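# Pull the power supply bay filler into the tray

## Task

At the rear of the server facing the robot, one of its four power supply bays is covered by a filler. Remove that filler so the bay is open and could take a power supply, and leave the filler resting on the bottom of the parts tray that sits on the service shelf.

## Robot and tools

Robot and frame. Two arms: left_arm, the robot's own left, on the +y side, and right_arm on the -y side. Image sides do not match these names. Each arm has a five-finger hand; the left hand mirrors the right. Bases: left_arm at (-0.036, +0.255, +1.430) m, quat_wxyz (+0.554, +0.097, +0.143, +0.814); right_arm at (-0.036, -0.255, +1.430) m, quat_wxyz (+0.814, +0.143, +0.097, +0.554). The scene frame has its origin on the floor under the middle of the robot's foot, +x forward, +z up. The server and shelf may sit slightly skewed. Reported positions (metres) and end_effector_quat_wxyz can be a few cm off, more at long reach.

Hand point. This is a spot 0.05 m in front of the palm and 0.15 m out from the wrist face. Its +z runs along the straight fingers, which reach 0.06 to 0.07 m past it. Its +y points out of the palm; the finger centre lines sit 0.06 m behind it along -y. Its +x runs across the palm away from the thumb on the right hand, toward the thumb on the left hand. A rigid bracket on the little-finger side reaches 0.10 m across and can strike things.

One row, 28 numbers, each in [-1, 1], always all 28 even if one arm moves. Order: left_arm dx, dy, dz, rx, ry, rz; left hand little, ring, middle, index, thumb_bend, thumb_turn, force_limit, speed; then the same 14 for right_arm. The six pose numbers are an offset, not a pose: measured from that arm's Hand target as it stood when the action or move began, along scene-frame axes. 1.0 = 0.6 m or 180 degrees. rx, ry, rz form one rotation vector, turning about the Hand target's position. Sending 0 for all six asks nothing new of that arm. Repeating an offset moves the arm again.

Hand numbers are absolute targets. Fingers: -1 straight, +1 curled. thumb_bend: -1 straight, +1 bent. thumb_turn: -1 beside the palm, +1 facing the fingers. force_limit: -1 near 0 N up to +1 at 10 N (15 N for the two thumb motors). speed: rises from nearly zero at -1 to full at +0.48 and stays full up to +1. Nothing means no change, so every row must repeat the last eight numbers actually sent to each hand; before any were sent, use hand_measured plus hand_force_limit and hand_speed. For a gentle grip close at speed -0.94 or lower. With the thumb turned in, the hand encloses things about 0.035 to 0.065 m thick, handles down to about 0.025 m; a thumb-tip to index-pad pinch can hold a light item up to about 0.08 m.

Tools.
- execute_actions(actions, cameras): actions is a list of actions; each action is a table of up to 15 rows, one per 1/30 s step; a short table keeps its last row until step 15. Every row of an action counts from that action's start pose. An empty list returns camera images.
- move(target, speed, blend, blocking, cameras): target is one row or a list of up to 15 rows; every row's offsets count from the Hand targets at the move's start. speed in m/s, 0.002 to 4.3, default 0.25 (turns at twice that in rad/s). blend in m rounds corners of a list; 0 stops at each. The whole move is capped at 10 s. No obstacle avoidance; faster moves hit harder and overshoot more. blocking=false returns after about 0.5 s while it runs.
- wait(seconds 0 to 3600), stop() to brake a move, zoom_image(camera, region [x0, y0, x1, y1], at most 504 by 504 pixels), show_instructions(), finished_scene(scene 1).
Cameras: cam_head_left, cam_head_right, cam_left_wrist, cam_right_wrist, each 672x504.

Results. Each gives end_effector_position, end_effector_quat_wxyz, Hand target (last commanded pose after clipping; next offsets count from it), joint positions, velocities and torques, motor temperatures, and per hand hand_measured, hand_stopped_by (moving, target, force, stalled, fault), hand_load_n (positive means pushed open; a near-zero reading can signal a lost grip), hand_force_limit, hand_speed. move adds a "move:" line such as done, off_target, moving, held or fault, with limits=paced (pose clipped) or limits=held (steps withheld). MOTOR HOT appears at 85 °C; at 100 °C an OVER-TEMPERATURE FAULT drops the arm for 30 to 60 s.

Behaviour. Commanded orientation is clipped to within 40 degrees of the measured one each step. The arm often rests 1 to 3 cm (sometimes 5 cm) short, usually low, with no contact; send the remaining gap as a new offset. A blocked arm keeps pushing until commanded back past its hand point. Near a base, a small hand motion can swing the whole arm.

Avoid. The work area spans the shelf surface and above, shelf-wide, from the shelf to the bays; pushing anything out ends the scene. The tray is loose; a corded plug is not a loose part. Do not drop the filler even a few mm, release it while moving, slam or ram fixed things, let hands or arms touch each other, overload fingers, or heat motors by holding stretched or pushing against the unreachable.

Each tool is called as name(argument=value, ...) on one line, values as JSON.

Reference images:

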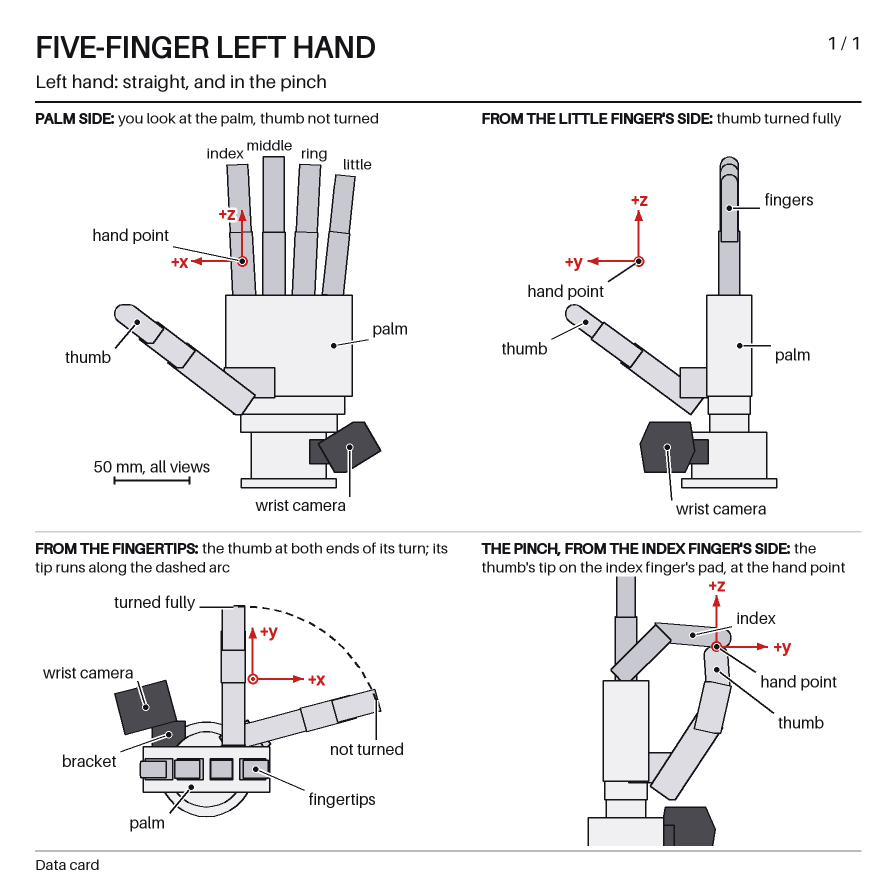

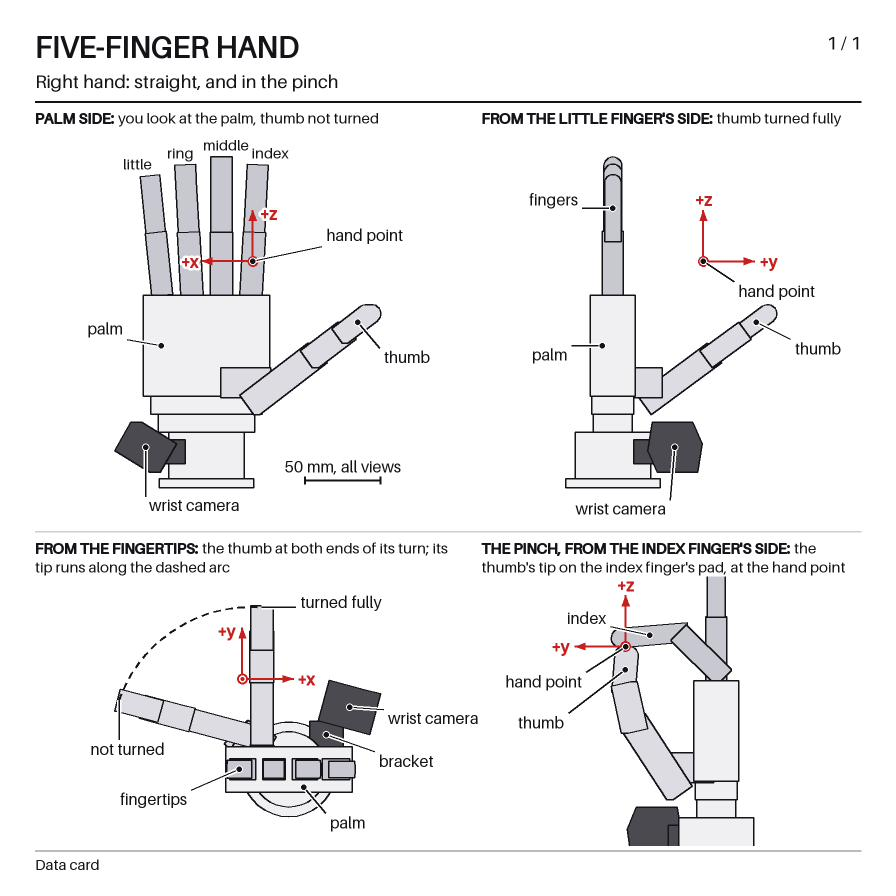

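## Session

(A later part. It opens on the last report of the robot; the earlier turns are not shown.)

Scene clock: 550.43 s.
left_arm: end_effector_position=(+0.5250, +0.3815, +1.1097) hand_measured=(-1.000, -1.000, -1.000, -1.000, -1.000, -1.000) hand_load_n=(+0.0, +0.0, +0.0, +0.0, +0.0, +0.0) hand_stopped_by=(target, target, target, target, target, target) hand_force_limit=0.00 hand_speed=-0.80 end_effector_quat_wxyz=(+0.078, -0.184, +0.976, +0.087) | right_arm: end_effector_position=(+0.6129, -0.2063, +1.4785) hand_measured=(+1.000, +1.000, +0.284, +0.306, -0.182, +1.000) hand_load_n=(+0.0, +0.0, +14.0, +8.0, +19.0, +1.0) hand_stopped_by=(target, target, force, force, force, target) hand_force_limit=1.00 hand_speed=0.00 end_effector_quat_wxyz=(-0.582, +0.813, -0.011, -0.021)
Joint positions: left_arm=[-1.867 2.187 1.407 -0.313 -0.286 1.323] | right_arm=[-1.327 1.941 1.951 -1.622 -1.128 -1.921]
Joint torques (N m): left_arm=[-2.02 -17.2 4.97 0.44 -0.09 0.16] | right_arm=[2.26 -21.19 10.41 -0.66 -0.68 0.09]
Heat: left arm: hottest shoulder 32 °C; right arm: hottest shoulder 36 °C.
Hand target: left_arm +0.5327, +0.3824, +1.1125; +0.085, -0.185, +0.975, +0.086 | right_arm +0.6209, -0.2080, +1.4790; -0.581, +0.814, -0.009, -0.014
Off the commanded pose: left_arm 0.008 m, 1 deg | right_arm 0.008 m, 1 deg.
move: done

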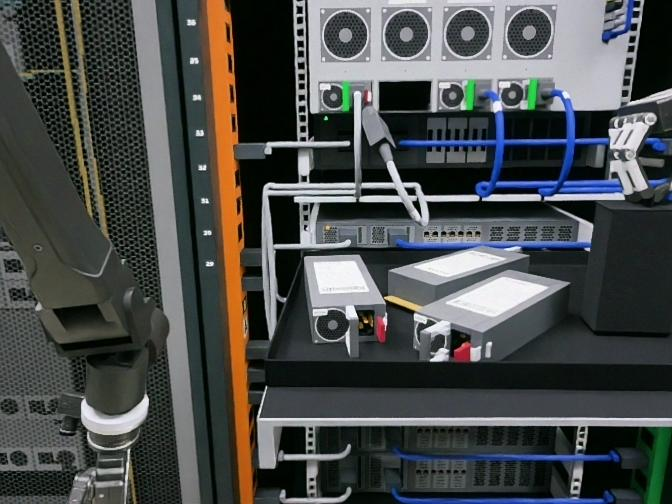

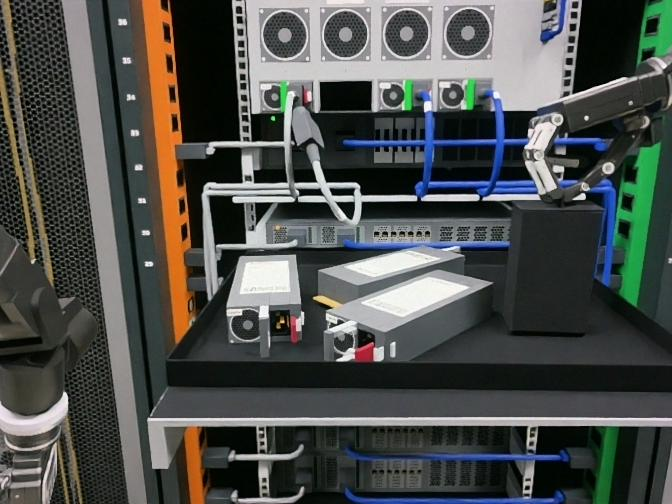

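move(target=[0,0,0,0,0,0,-1,-1,-1,-1,-1,-1,0,-0.8,0.0,0,-0.007,0,0,0,1,1,0.88,0.88,-0.12,1,1,0], speed=0.02, cameras=["cam_head_left","cam_head_right"])

zoom_image(camera="cam_head_right", region=[495, 290, 615, 350])

zoom_image(camera="cam_head_right", region=[472, 150, 672, 350])

Scene clock: 551.17 s.
left_arm: end_effector_position=(+0.5250, +0.3815, +1.1097) hand_measured=(-1.000, -1.000, -1.000, -1.000, -1.000, -1.000) hand_load_n=(+0.0, +0.0, +0.0, +0.0, +0.0, +0.0) hand_stopped_by=(target, target, target, target, target, target) hand_force_limit=0.00 hand_speed=-0.80 end_effector_quat_wxyz=(+0.078, -0.184, +0.976, +0.087) | right_arm: end_effector_position=(+0.6133, -0.2063, +1.4783) hand_measured=(+1.000, +1.000, +0.284, +0.306, -0.182, +1.000) hand_load_n=(+0.0, +0.0, +14.0, +8.5, +18.5, +1.0) hand_stopped_by=(target, target, force, force, force, target) hand_force_limit=1.00 hand_speed=0.00 end_effector_quat_wxyz=(-0.582, +0.813, -0.011, -0.020)
Joint positions: left_arm=[-1.867 2.187 1.407 -0.313 -0.286 1.323] | right_arm=[-1.327 1.941 1.951 -1.62 -1.128 -1.921]
Joint torques (N m): left_arm=[-2.02 -17.26 4.97 0.47 -0.09 0.15] | right_arm=[2.67 -20.42 10.09 -0.42 -0.67 0.1]
Heat: left arm: hottest shoulder 32 °C; right arm: hottest shoulder 36 °C.
Hand target: left_arm +0.5327, +0.3824, +1.1125; +0.085, -0.185, +0.975, +0.086 | right_arm +0.6208, -0.2080, +1.4748; -0.581, +0.814, -0.009, -0.014
Off the commanded pose: left_arm 0.008 m, 1 deg | right_arm 0.008 m, 1 deg.
move: done

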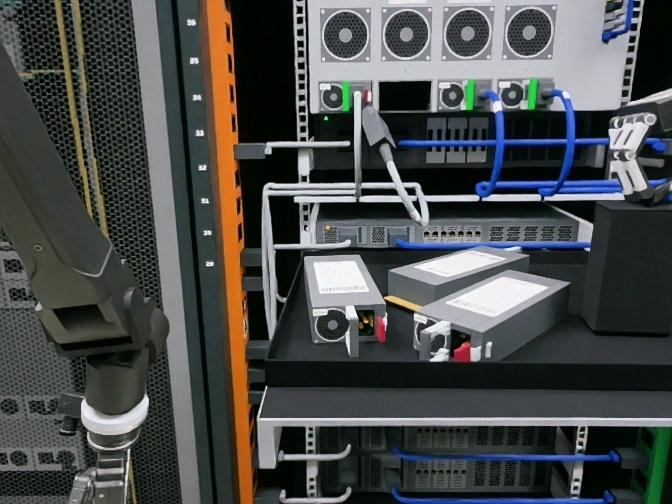

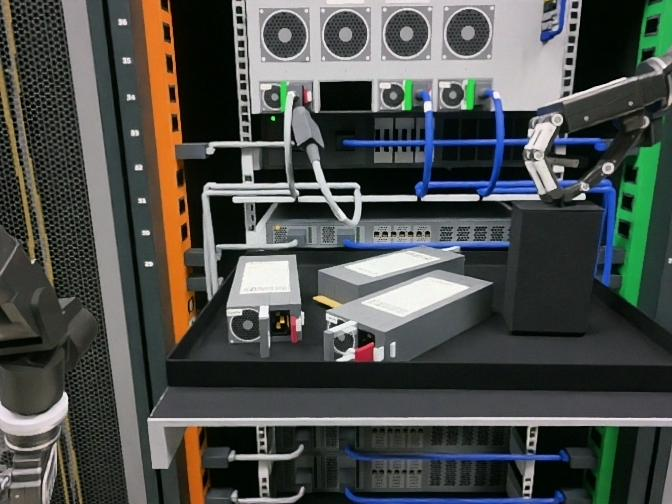

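Scaled by 4.200 from the camera's image (finer frame: 960x720).

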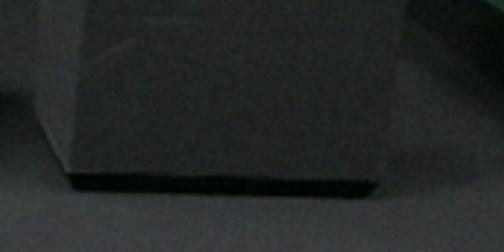

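Scaled by 2.520 from the camera's image (finer frame: 960x720).

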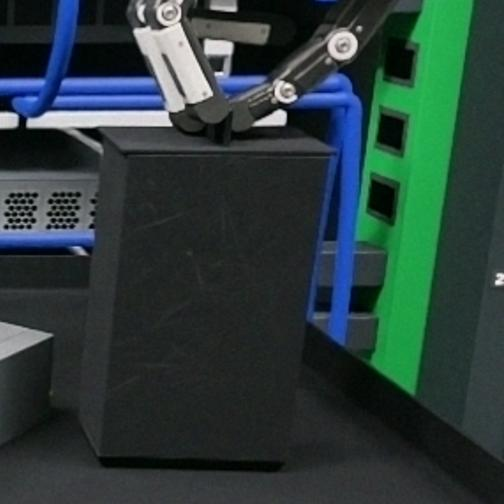

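move(target=[0,0,0,0,0,0,-1,-1,-1,-1,-1,-1,0,-0.8,0.0,0,-0.007,0,0,0,1,1,0.88,0.88,-0.12,1,1,0], speed=0.02, cameras=["cam_head_left","cam_head_right"])

zoom_image(camera="cam_head_right", region=[495, 290, 615, 350])

zoom_image(camera="cam_head_right", region=[472, 150, 672, 350])

zoom_image(camera="cam_head_left", region=[572, 180, 672, 350])

Scene clock: 551.93 s.
left_arm: end_effector_position=(+0.5250, +0.3815, +1.1097) hand_measured=(-1.000, -1.000, -1.000, -1.000, -1.000, -1.000) hand_load_n=(+0.0, +0.0, +0.0, +0.0, -0.5, +0.5) hand_stopped_by=(target, target, target, target, target, target) hand_force_limit=0.00 hand_speed=-0.80 end_effector_quat_wxyz=(+0.078, -0.184, +0.976, +0.087) | right_arm: end_effector_position=(+0.6142, -0.2063, +1.4781) hand_measured=(+1.000, +1.000, +0.284, +0.306, -0.182, +1.000) hand_load_n=(+0.0, +0.0, +14.0, +8.0, +18.5, +1.0) hand_stopped_by=(target, target, force, force, force, target) hand_force_limit=1.00 hand_speed=0.00 end_effector_quat_wxyz=(-0.582, +0.813, -0.010, -0.018)
Joint positions: left_arm=[-1.867 2.187 1.407 -0.313 -0.286 1.323] | right_arm=[-1.327 1.941 1.951 -1.615 -1.129 -1.921]
Joint torques (N m): left_arm=[-2.02 -17.2 4.96 0.47 -0.08 0.16] | right_arm=[2.61 -20.48 9.81 -0.34 -0.66 0.06]
Heat: left arm: hottest shoulder 32 °C; right arm: hottest shoulder 36 °C.
Hand target: left_arm +0.5327, +0.3824, +1.1125; +0.085, -0.185, +0.975, +0.086 | right_arm +0.6208, -0.2081, +1.4706; -0.581, +0.814, -0.009, -0.014
Off the commanded pose: left_arm 0.008 m, 1 deg | right_arm 0.010 m, 1 deg.
move: done

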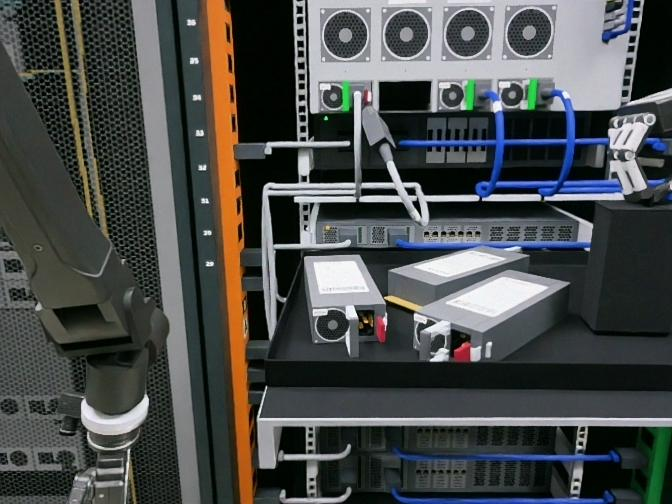

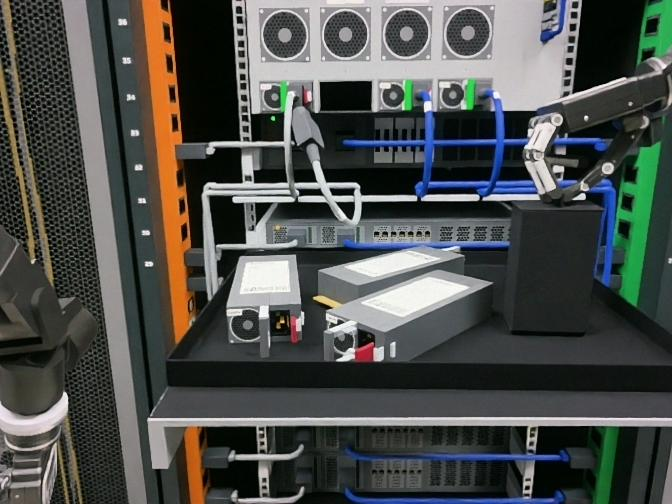

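Scaled by 4.200 from the camera's image (finer frame: 960x720).

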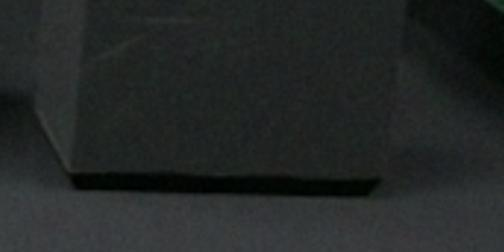

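Scaled by 2.520 from the camera's image (finer frame: 960x720).

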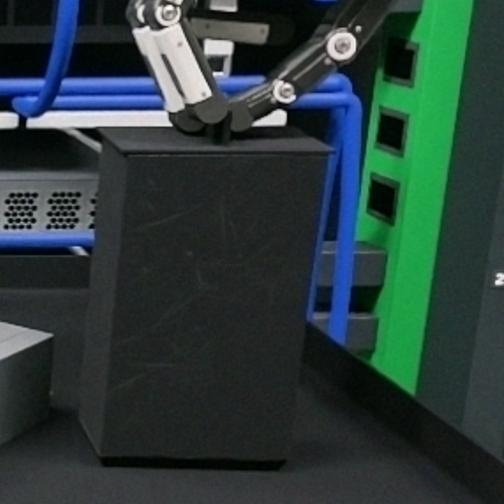

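Scaled by 2.965 from the camera's image (finer frame: 960x720).

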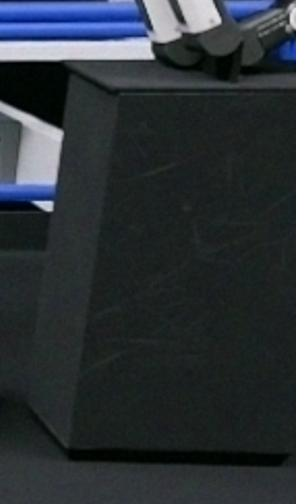

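zoom_image(camera="cam_head_right", region=[510, 195, 540, 217])

zoom_image(camera="cam_head_left", region=[600, 195, 630, 217])

zoom_image(camera="cam_head_right", region=[500, 320, 530, 342])

zoom_image(camera="cam_head_left", region=[585, 320, 615, 342])

Scaled by 16.800 from the camera's image (finer frame: 960x720).

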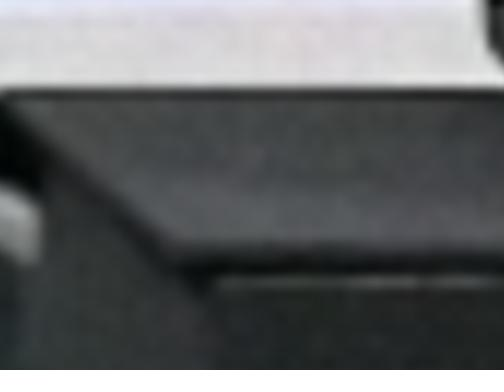

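Scaled by 16.800 from the camera's image (finer frame: 960x720).

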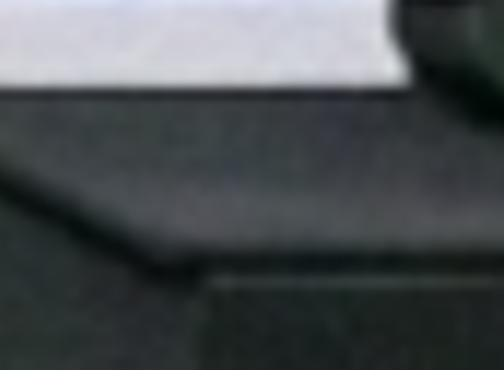

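Scaled by 16.800 from the camera's image (finer frame: 960x720).

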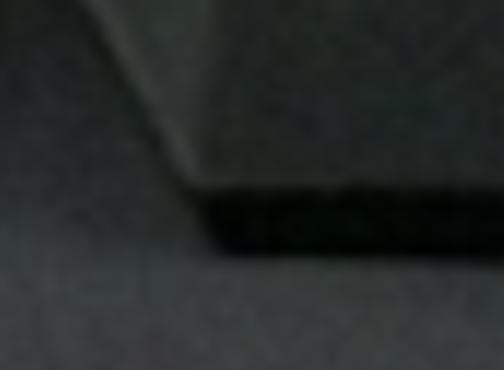

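Scaled by 16.800 from the camera's image (finer frame: 960x720).

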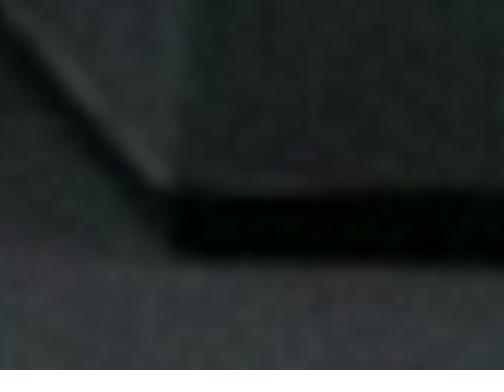

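move(target=[0,0,0,0,0,0,-1,-1,-1,-1,-1,-1,0,-0.8,0.0,0,0.012,0,0,0,1,1,0.88,0.88,-0.12,1,1,0], speed=0.02, cameras=[])

Scene clock: 554.07 s.
left_arm: end_effector_position=(+0.5250, +0.3815, +1.1097) hand_measured=(-1.000, -1.000, -1.000, -1.000, -1.000, -1.000) hand_load_n=(+0.0, +0.0, +0.0, +0.0, +0.0, +0.0) hand_stopped_by=(target, target, target, target, target, target) hand_force_limit=0.00 hand_speed=-0.80 end_effector_quat_wxyz=(+0.078, -0.184, +0.976, +0.087) | right_arm: end_effector_position=(+0.6142, -0.2063, +1.4781) hand_measured=(+1.000, +1.000, +0.284, +0.306, -0.182, +1.000) hand_load_n=(+0.0, +0.0, +14.0, +8.0, +18.5, +1.0) hand_stopped_by=(target, target, force, force, force, target) hand_force_limit=1.00 hand_speed=0.00 end_effector_quat_wxyz=(-0.582, +0.813, -0.010, -0.019)
Joint positions: left_arm=[-1.867 2.187 1.407 -0.313 -0.286 1.323] | right_arm=[-1.327 1.941 1.951 -1.615 -1.129 -1.92]
Joint torques (N m): left_arm=[-1.96 -17.14 4.96 0.47 -0.09 0.15] | right_arm=[2.67 -20.95 10.41 -0.8 -0.63 0.1]
Heat: left arm: hottest shoulder 32 °C; right arm: hottest shoulder 36 °C.
Hand target: left_arm +0.5327, +0.3824, +1.1125; +0.085, -0.185, +0.975, +0.086 | right_arm +0.6208, -0.2081, +1.4778; -0.581, +0.814, -0.009, -0.014
Off the commanded pose: left_arm 0.008 m, 1 deg | right_arm 0.007 m, 1 deg.
move: done

Now I open the middle and index fingers slowly, keeping the thumb in place.

execute_actions(actions=[[[0,0,0,0,0,0,-1,-1,-1,-1,-1,-1,0,-0.8,0,0,0,0,0,0,1,1,0.24,0.26,-0.12,1,1,-0.9]]], cameras=["cam_head_left","cam_head_right","cam_right_wrist"])

zoom_image(camera="cam_head_right", region=[472, 150, 672, 350])

Scene clock: 555.07 s.
left_arm: end_effector_position=(+0.5250, +0.3815, +1.1097) hand_measured=(-1.000, -1.000, -1.000, -1.000, -1.000, -1.000) hand_load_n=(+0.5, +0.0, +0.0, +0.0, +0.0, +0.0) hand_stopped_by=(target, target, target, target, target, target) hand_force_limit=0.00 hand_speed=-0.80 end_effector_quat_wxyz=(+0.078, -0.184, +0.976, +0.087) | right_arm: end_effector_position=(+0.6142, -0.2062, +1.4783) hand_measured=(+1.000, +1.000, +0.238, +0.260, -0.182, +1.000) hand_load_n=(+0.0, +0.0, +7.0, +3.5, +11.5, +1.0) hand_stopped_by=(target, target, target, target, force, target) hand_force_limit=1.00 hand_speed=-0.90 end_effector_quat_wxyz=(-0.582, +0.813, -0.010, -0.018)
Joint positions: left_arm=[-1.867 2.187 1.407 -0.313 -0.286 1.323] | right_arm=[-1.327 1.941 1.951 -1.615 -1.13 -1.92]
Joint torques (N m): left_arm=[-2.08 -17.08 5 0.46 -0.09 0.16] | right_arm=[2.84 -20.95 10.36 -0.65 -0.59 0.1]
Heat: left arm: hottest shoulder 32 °C; right arm: hottest shoulder 36 °C.
Hand target: left_arm +0.5327, +0.3824, +1.1125; +0.085, -0.185, +0.975, +0.086 | right_arm +0.6208, -0.2081, +1.4779; -0.581, +0.814, -0.009, -0.014
Off the commanded pose: left_arm 0.008 m, 1 deg | right_arm 0.007 m, 1 deg.

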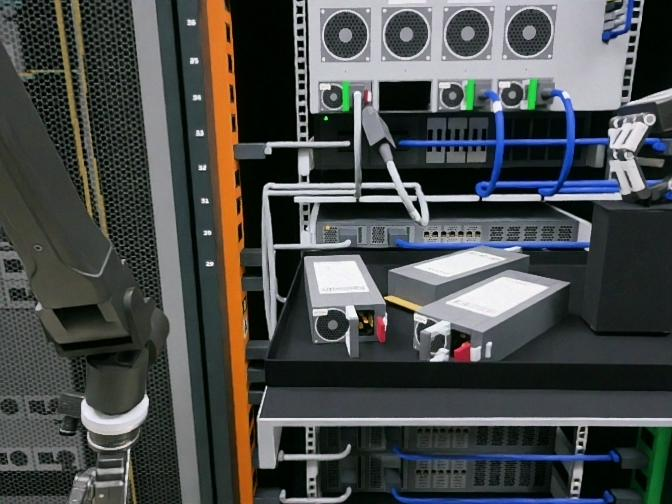

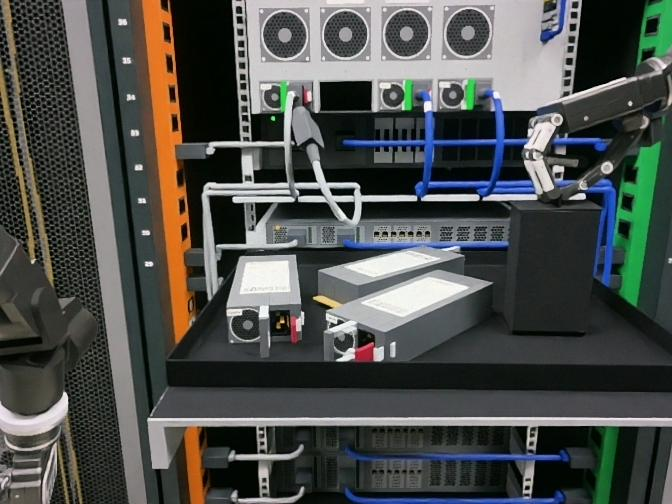

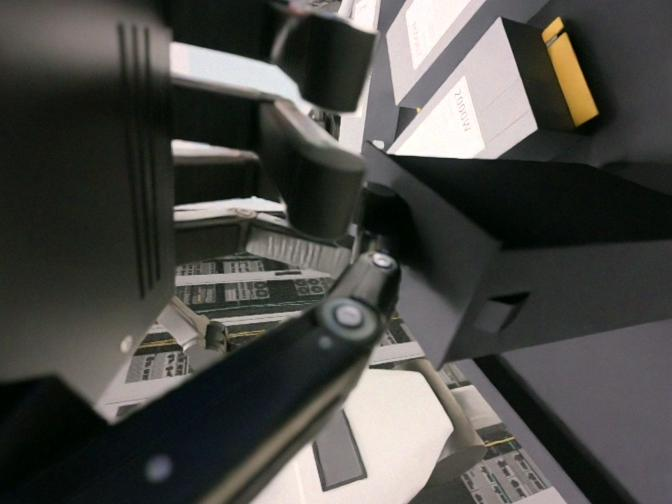

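Scaled by 2.520 from the camera's image (finer frame: 960x720).

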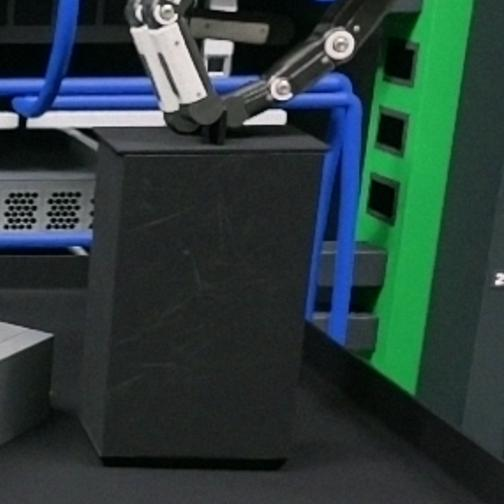

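move(target=[0,0,0,0,0,0,-1,-1,-1,-1,-1,-1,0,-0.8,0.0,-0.012,0,0,0,0,1,1,0.2,0.22,-0.12,1,1,-0.9], speed=0.02, cameras=["cam_head_right"])

zoom_image(camera="cam_head_right", region=[472, 150, 672, 350])

Scene clock: 556.57 s.
left_arm: end_effector_position=(+0.5250, +0.3815, +1.1097) hand_measured=(-1.000, -1.000, -1.000, -1.000, -1.000, -1.000) hand_load_n=(+0.0, +0.0, +0.0, +0.0, +0.0, +0.0) hand_stopped_by=(target, target, target, target, target, target) hand_force_limit=0.00 hand_speed=-0.80 end_effector_quat_wxyz=(+0.078, -0.184, +0.976, +0.087) | right_arm: end_effector_position=(+0.6116, -0.2090, +1.4779) hand_measured=(+1.000, +1.000, +0.200, +0.220, -0.178, +1.000) hand_load_n=(+0.0, +0.0, +2.0, +1.0, +3.5, +0.5) hand_stopped_by=(target, target, target, target, force, target) hand_force_limit=1.00 hand_speed=-0.90 end_effector_quat_wxyz=(-0.582, +0.812, -0.014, -0.023)
Joint positions: left_arm=[-1.867 2.187 1.407 -0.313 -0.286 1.323] | right_arm=[-1.332 1.943 1.951 -1.632 -1.13 -1.929]
Joint torques (N m): left_arm=[-1.96 -17.14 4.96 0.43 -0.09 0.16] | right_arm=[1.9 -20.72 11.33 -1.03 -0.61 -0.06]
Heat: left arm: hottest shoulder 32 °C; right arm: hottest shoulder 36 °C.
Hand target: left_arm +0.5327, +0.3824, +1.1125; +0.085, -0.185, +0.975, +0.086 | right_arm +0.6208, -0.2152, +1.4778; -0.581, +0.814, -0.009, -0.014
Off the commanded pose: left_arm 0.008 m, 1 deg | right_arm 0.011 m, 1 deg.
move: off_target (right_arm)

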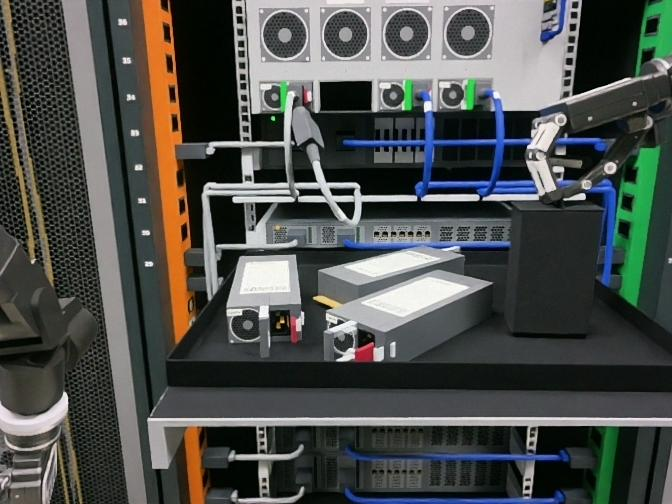

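Scaled by 2.520 from the camera's image (finer frame: 960x720).

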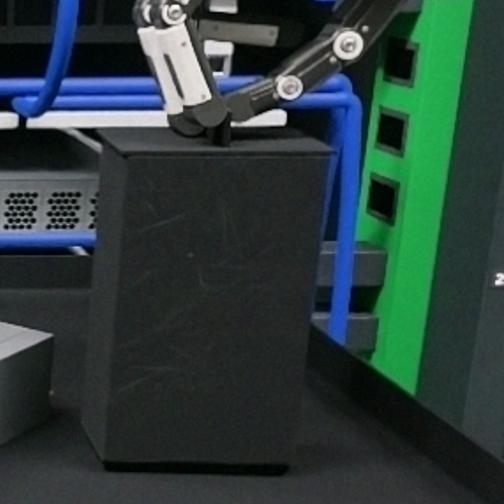

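move(target=[0,0,0,0,0,0,-1,-1,-1,-1,-1,-1,0,-0.8,0.0,-0.004,0,0,0,0,1,1,0.12,0.14,-0.12,1,1,-0.9], speed=0.02, cameras=["cam_head_right","cam_right_wrist"])

zoom_image(camera="cam_head_right", region=[472, 150, 672, 350])

Scene clock: 557.43 s.
left_arm: end_effector_position=(+0.5250, +0.3815, +1.1097) hand_measured=(-1.000, -1.000, -1.000, -1.000, -1.000, -1.000) hand_load_n=(+0.0, +0.0, +0.0, +0.0, +0.0, +0.0) hand_stopped_by=(target, target, target, target, target, target) hand_force_limit=0.00 hand_speed=-0.80 end_effector_quat_wxyz=(+0.078, -0.184, +0.976, +0.087) | right_arm: end_effector_position=(+0.6096, -0.2110, +1.4780) hand_measured=(+1.000, +1.000, +0.120, +0.140, -0.178, +1.000) hand_load_n=(+0.5, +0.0, +0.0, +0.0, +0.0, +0.0) hand_stopped_by=(target, target, target, target, force, target) hand_force_limit=1.00 hand_speed=-0.90 end_effector_quat_wxyz=(-0.583, +0.812, -0.016, -0.025)
Joint positions: left_arm=[-1.867 2.187 1.407 -0.313 -0.286 1.323] | right_arm=[-1.336 1.944 1.951 -1.645 -1.13 -1.935]
Joint torques (N m): left_arm=[-1.96 -17.14 4.97 0.44 -0.08 0.15] | right_arm=[2.43 -20.01 11.62 -1.09 -0.55 -0.1]
Heat: left arm: hottest shoulder 32 °C; right arm: hottest shoulder 36 °C.
Hand target: left_arm +0.5327, +0.3824, +1.1125; +0.085, -0.185, +0.975, +0.086 | right_arm +0.6209, -0.2176, +1.4779; -0.581, +0.814, -0.009, -0.014
Off the commanded pose: left_arm 0.008 m, 1 deg | right_arm 0.013 m, 2 deg.
move: off_target (right_arm)

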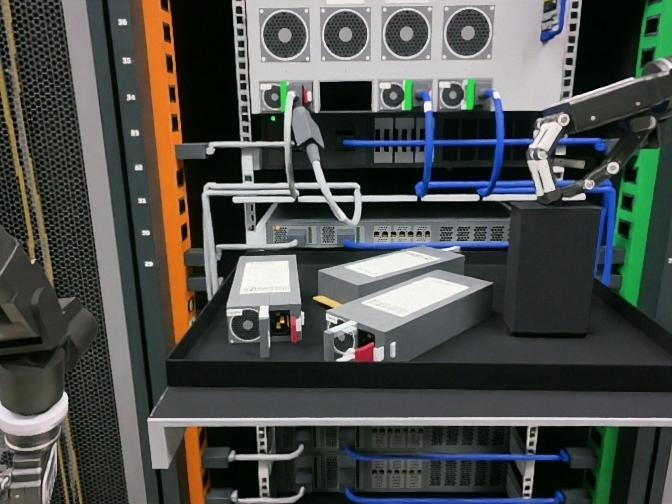

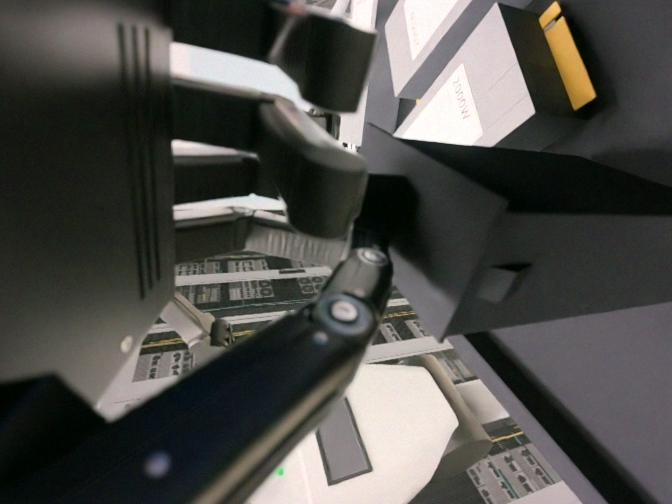

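Scaled by 2.520 from the camera's image (finer frame: 960x720).

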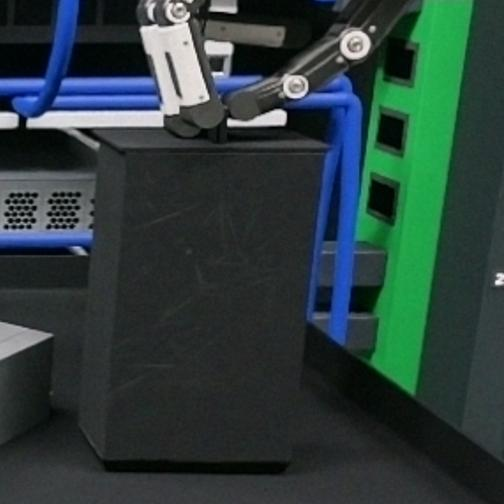

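move(target=[[0,0,0,0,0,0,-1,-1,-1,-1,-1,-1,0,-0.8,0,0,0,0,0,0,1,1,-0.15,-0.15,-0.12,1,1,-0.8],[0,0,0,0,0,0,-1,-1,-1,-1,-1,-1,0,-0.8,-0.01,0.007,0.09,0,0,0,1,1,-0.15,-0.15,-0.12,1,1,-0.8]], speed=0.06, cameras=["cam_head_left","cam_head_right","cam_right_wrist"])

Scene clock: 560.07 s.
left_arm: end_effector_position=(+0.5250, +0.3815, +1.1097) hand_measured=(-1.000, -1.000, -1.000, -1.000, -1.000, -1.000) hand_load_n=(+0.0, +0.0, +0.0, +0.5, +0.0, +0.0) hand_stopped_by=(target, target, target, target, target, target) hand_force_limit=0.00 hand_speed=-0.80 end_effector_quat_wxyz=(+0.078, -0.184, +0.976, +0.087) | right_arm: end_effector_position=(+0.6060, -0.2128, +1.5059) hand_measured=(+1.000, +1.000, -0.150, -0.150, -0.178, +1.000) hand_load_n=(+0.0, +0.0, +0.0, +0.0, +0.0, +0.0) hand_stopped_by=(target, target, target, target, force, target) hand_force_limit=1.00 hand_speed=-0.80 end_effector_quat_wxyz=(-0.581, +0.813, -0.022, -0.024)
Joint positions: left_arm=[-1.867 2.187 1.407 -0.313 -0.286 1.323] | right_arm=[-1.337 1.899 1.951 -1.668 -1.13 -1.908]
Joint torques (N m): left_arm=[-2.02 -17.14 4.96 0.44 -0.08 0.15] | right_arm=[3.02 -23.59 11.47 -1.09 -0.59 0.18]
Heat: left arm: hottest shoulder 32 °C; right arm: hottest shoulder 36 °C.
Hand target: left_arm +0.5327, +0.3824, +1.1125; +0.085, -0.185, +0.975, +0.086 | right_arm +0.6148, -0.2135, +1.5317; -0.581, +0.814, -0.009, -0.014
Off the commanded pose: left_arm 0.008 m, 1 deg | right_arm 0.027 m, 2 deg.
joint sent to its limit (right arm) — joint 4 (wrist pitch), lower limit. The joint targets still meet the commanded pose.
move: off_target (right_arm)

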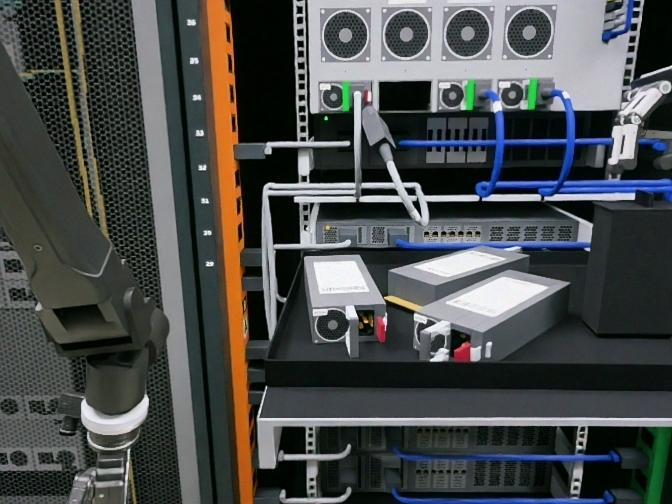

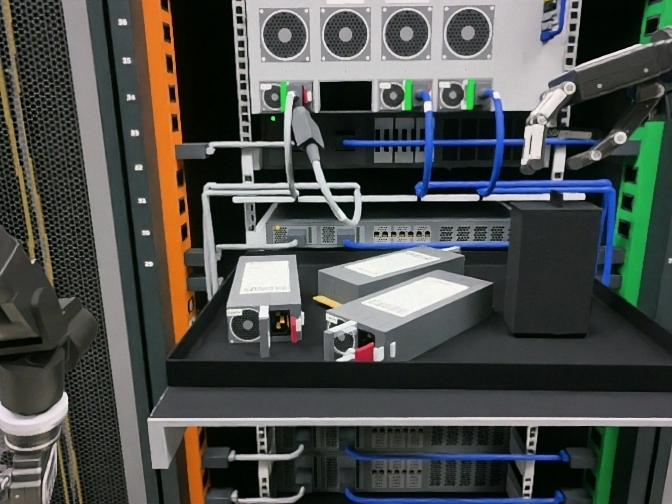

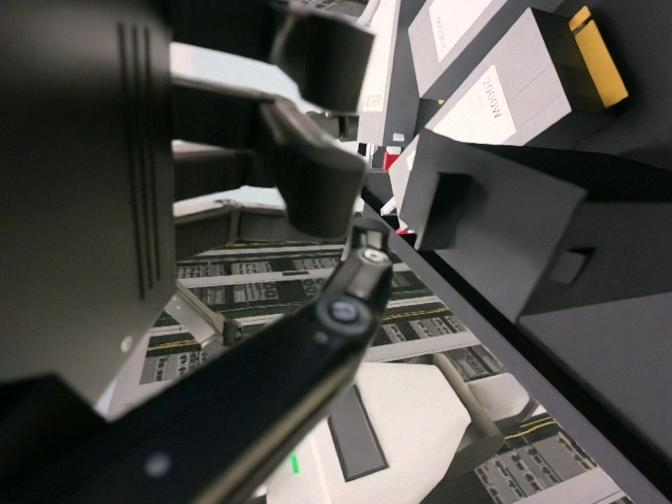

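move(target=[0,0,0,0,0,0,-1,-1,-1,-1,-1,-1,0,-0.8,-0.02,-0.02,0.15,0,0,0,1,1,-0.15,-0.15,-0.12,1,1,-0.8], speed=0.12, cameras=["all"])

zoom_image(camera="cam_head_right", region=[472, 150, 672, 350])

Scene clock: 561.77 s.
left_arm: end_effector_position=(+0.5250, +0.3815, +1.1097) hand_measured=(-1.000, -1.000, -1.000, -1.000, -1.000, -1.000) hand_load_n=(+0.0, +0.0, +0.0, +0.0, +0.0, +0.0) hand_stopped_by=(target, target, target, target, target, target) hand_force_limit=0.00 hand_speed=-0.80 end_effector_quat_wxyz=(+0.078, -0.184, +0.976, +0.087) | right_arm: end_effector_position=(+0.5975, -0.2184, +1.5990) hand_measured=(+1.000, +1.000, -0.150, -0.150, -0.178, +1.000) hand_load_n=(+0.0, +0.0, +0.0, +0.0, +0.0, +0.0) hand_stopped_by=(target, target, target, target, force, target) hand_force_limit=1.00 hand_speed=-0.80 end_effector_quat_wxyz=(-0.572, +0.819, -0.035, +0.005)
Joint positions: left_arm=[-1.867 2.187 1.407 -0.313 -0.286 1.323] | right_arm=[-1.337 1.74 1.951 -1.67 -1.128 -1.778]
Joint torques (N m): left_arm=[-2.08 -17.2 4.96 0.44 -0.09 0.16] | right_arm=[2.08 -21.36 11.99 -0.87 -0.72 0.22]
Heat: left arm: hottest shoulder 32 °C; right arm: hottest shoulder 36 °C.
Hand target: left_arm +0.5327, +0.3824, +1.1125; +0.085, -0.185, +0.975, +0.086 | right_arm +0.6028, -0.2255, +1.6218; -0.581, +0.814, -0.009, -0.014
Off the commanded pose: left_arm 0.008 m, 1 deg | right_arm 0.024 m, 4 deg.
joint sent to its limit (right arm) — joint 4 (wrist pitch), lower limit. The joint targets are off in orientation, not in position.
move: off_target (right_arm)

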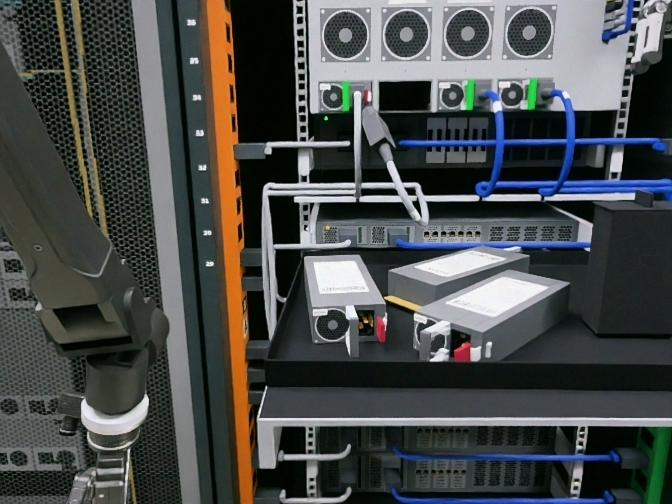

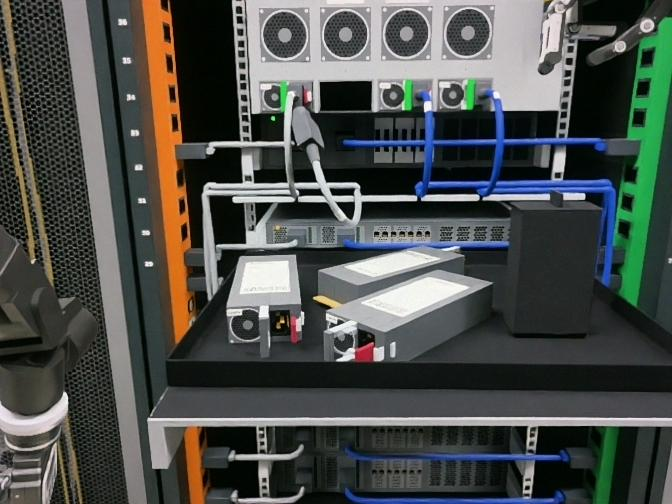

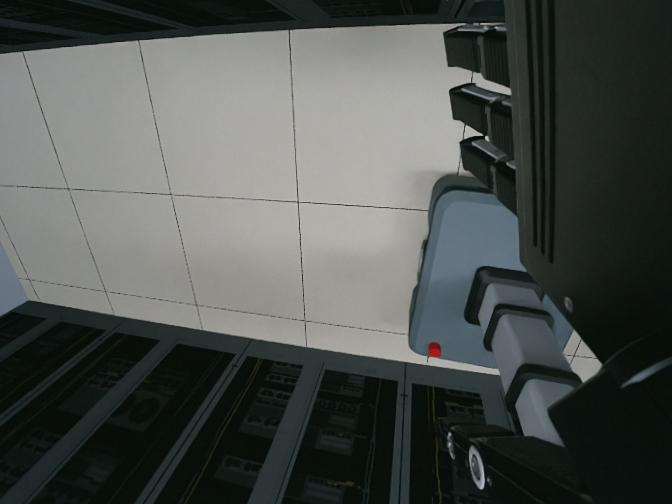

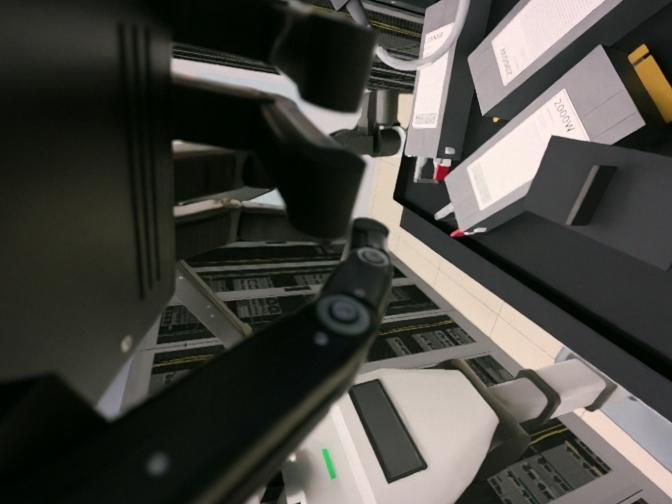

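Scaled by 2.520 from the camera's image (finer frame: 960x720).

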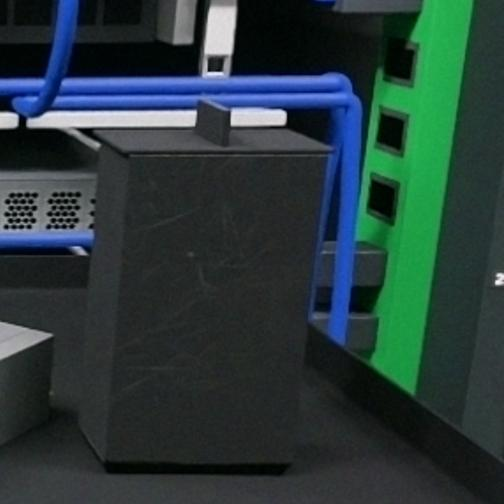

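finished_scene()

The scene is finished: the task was done.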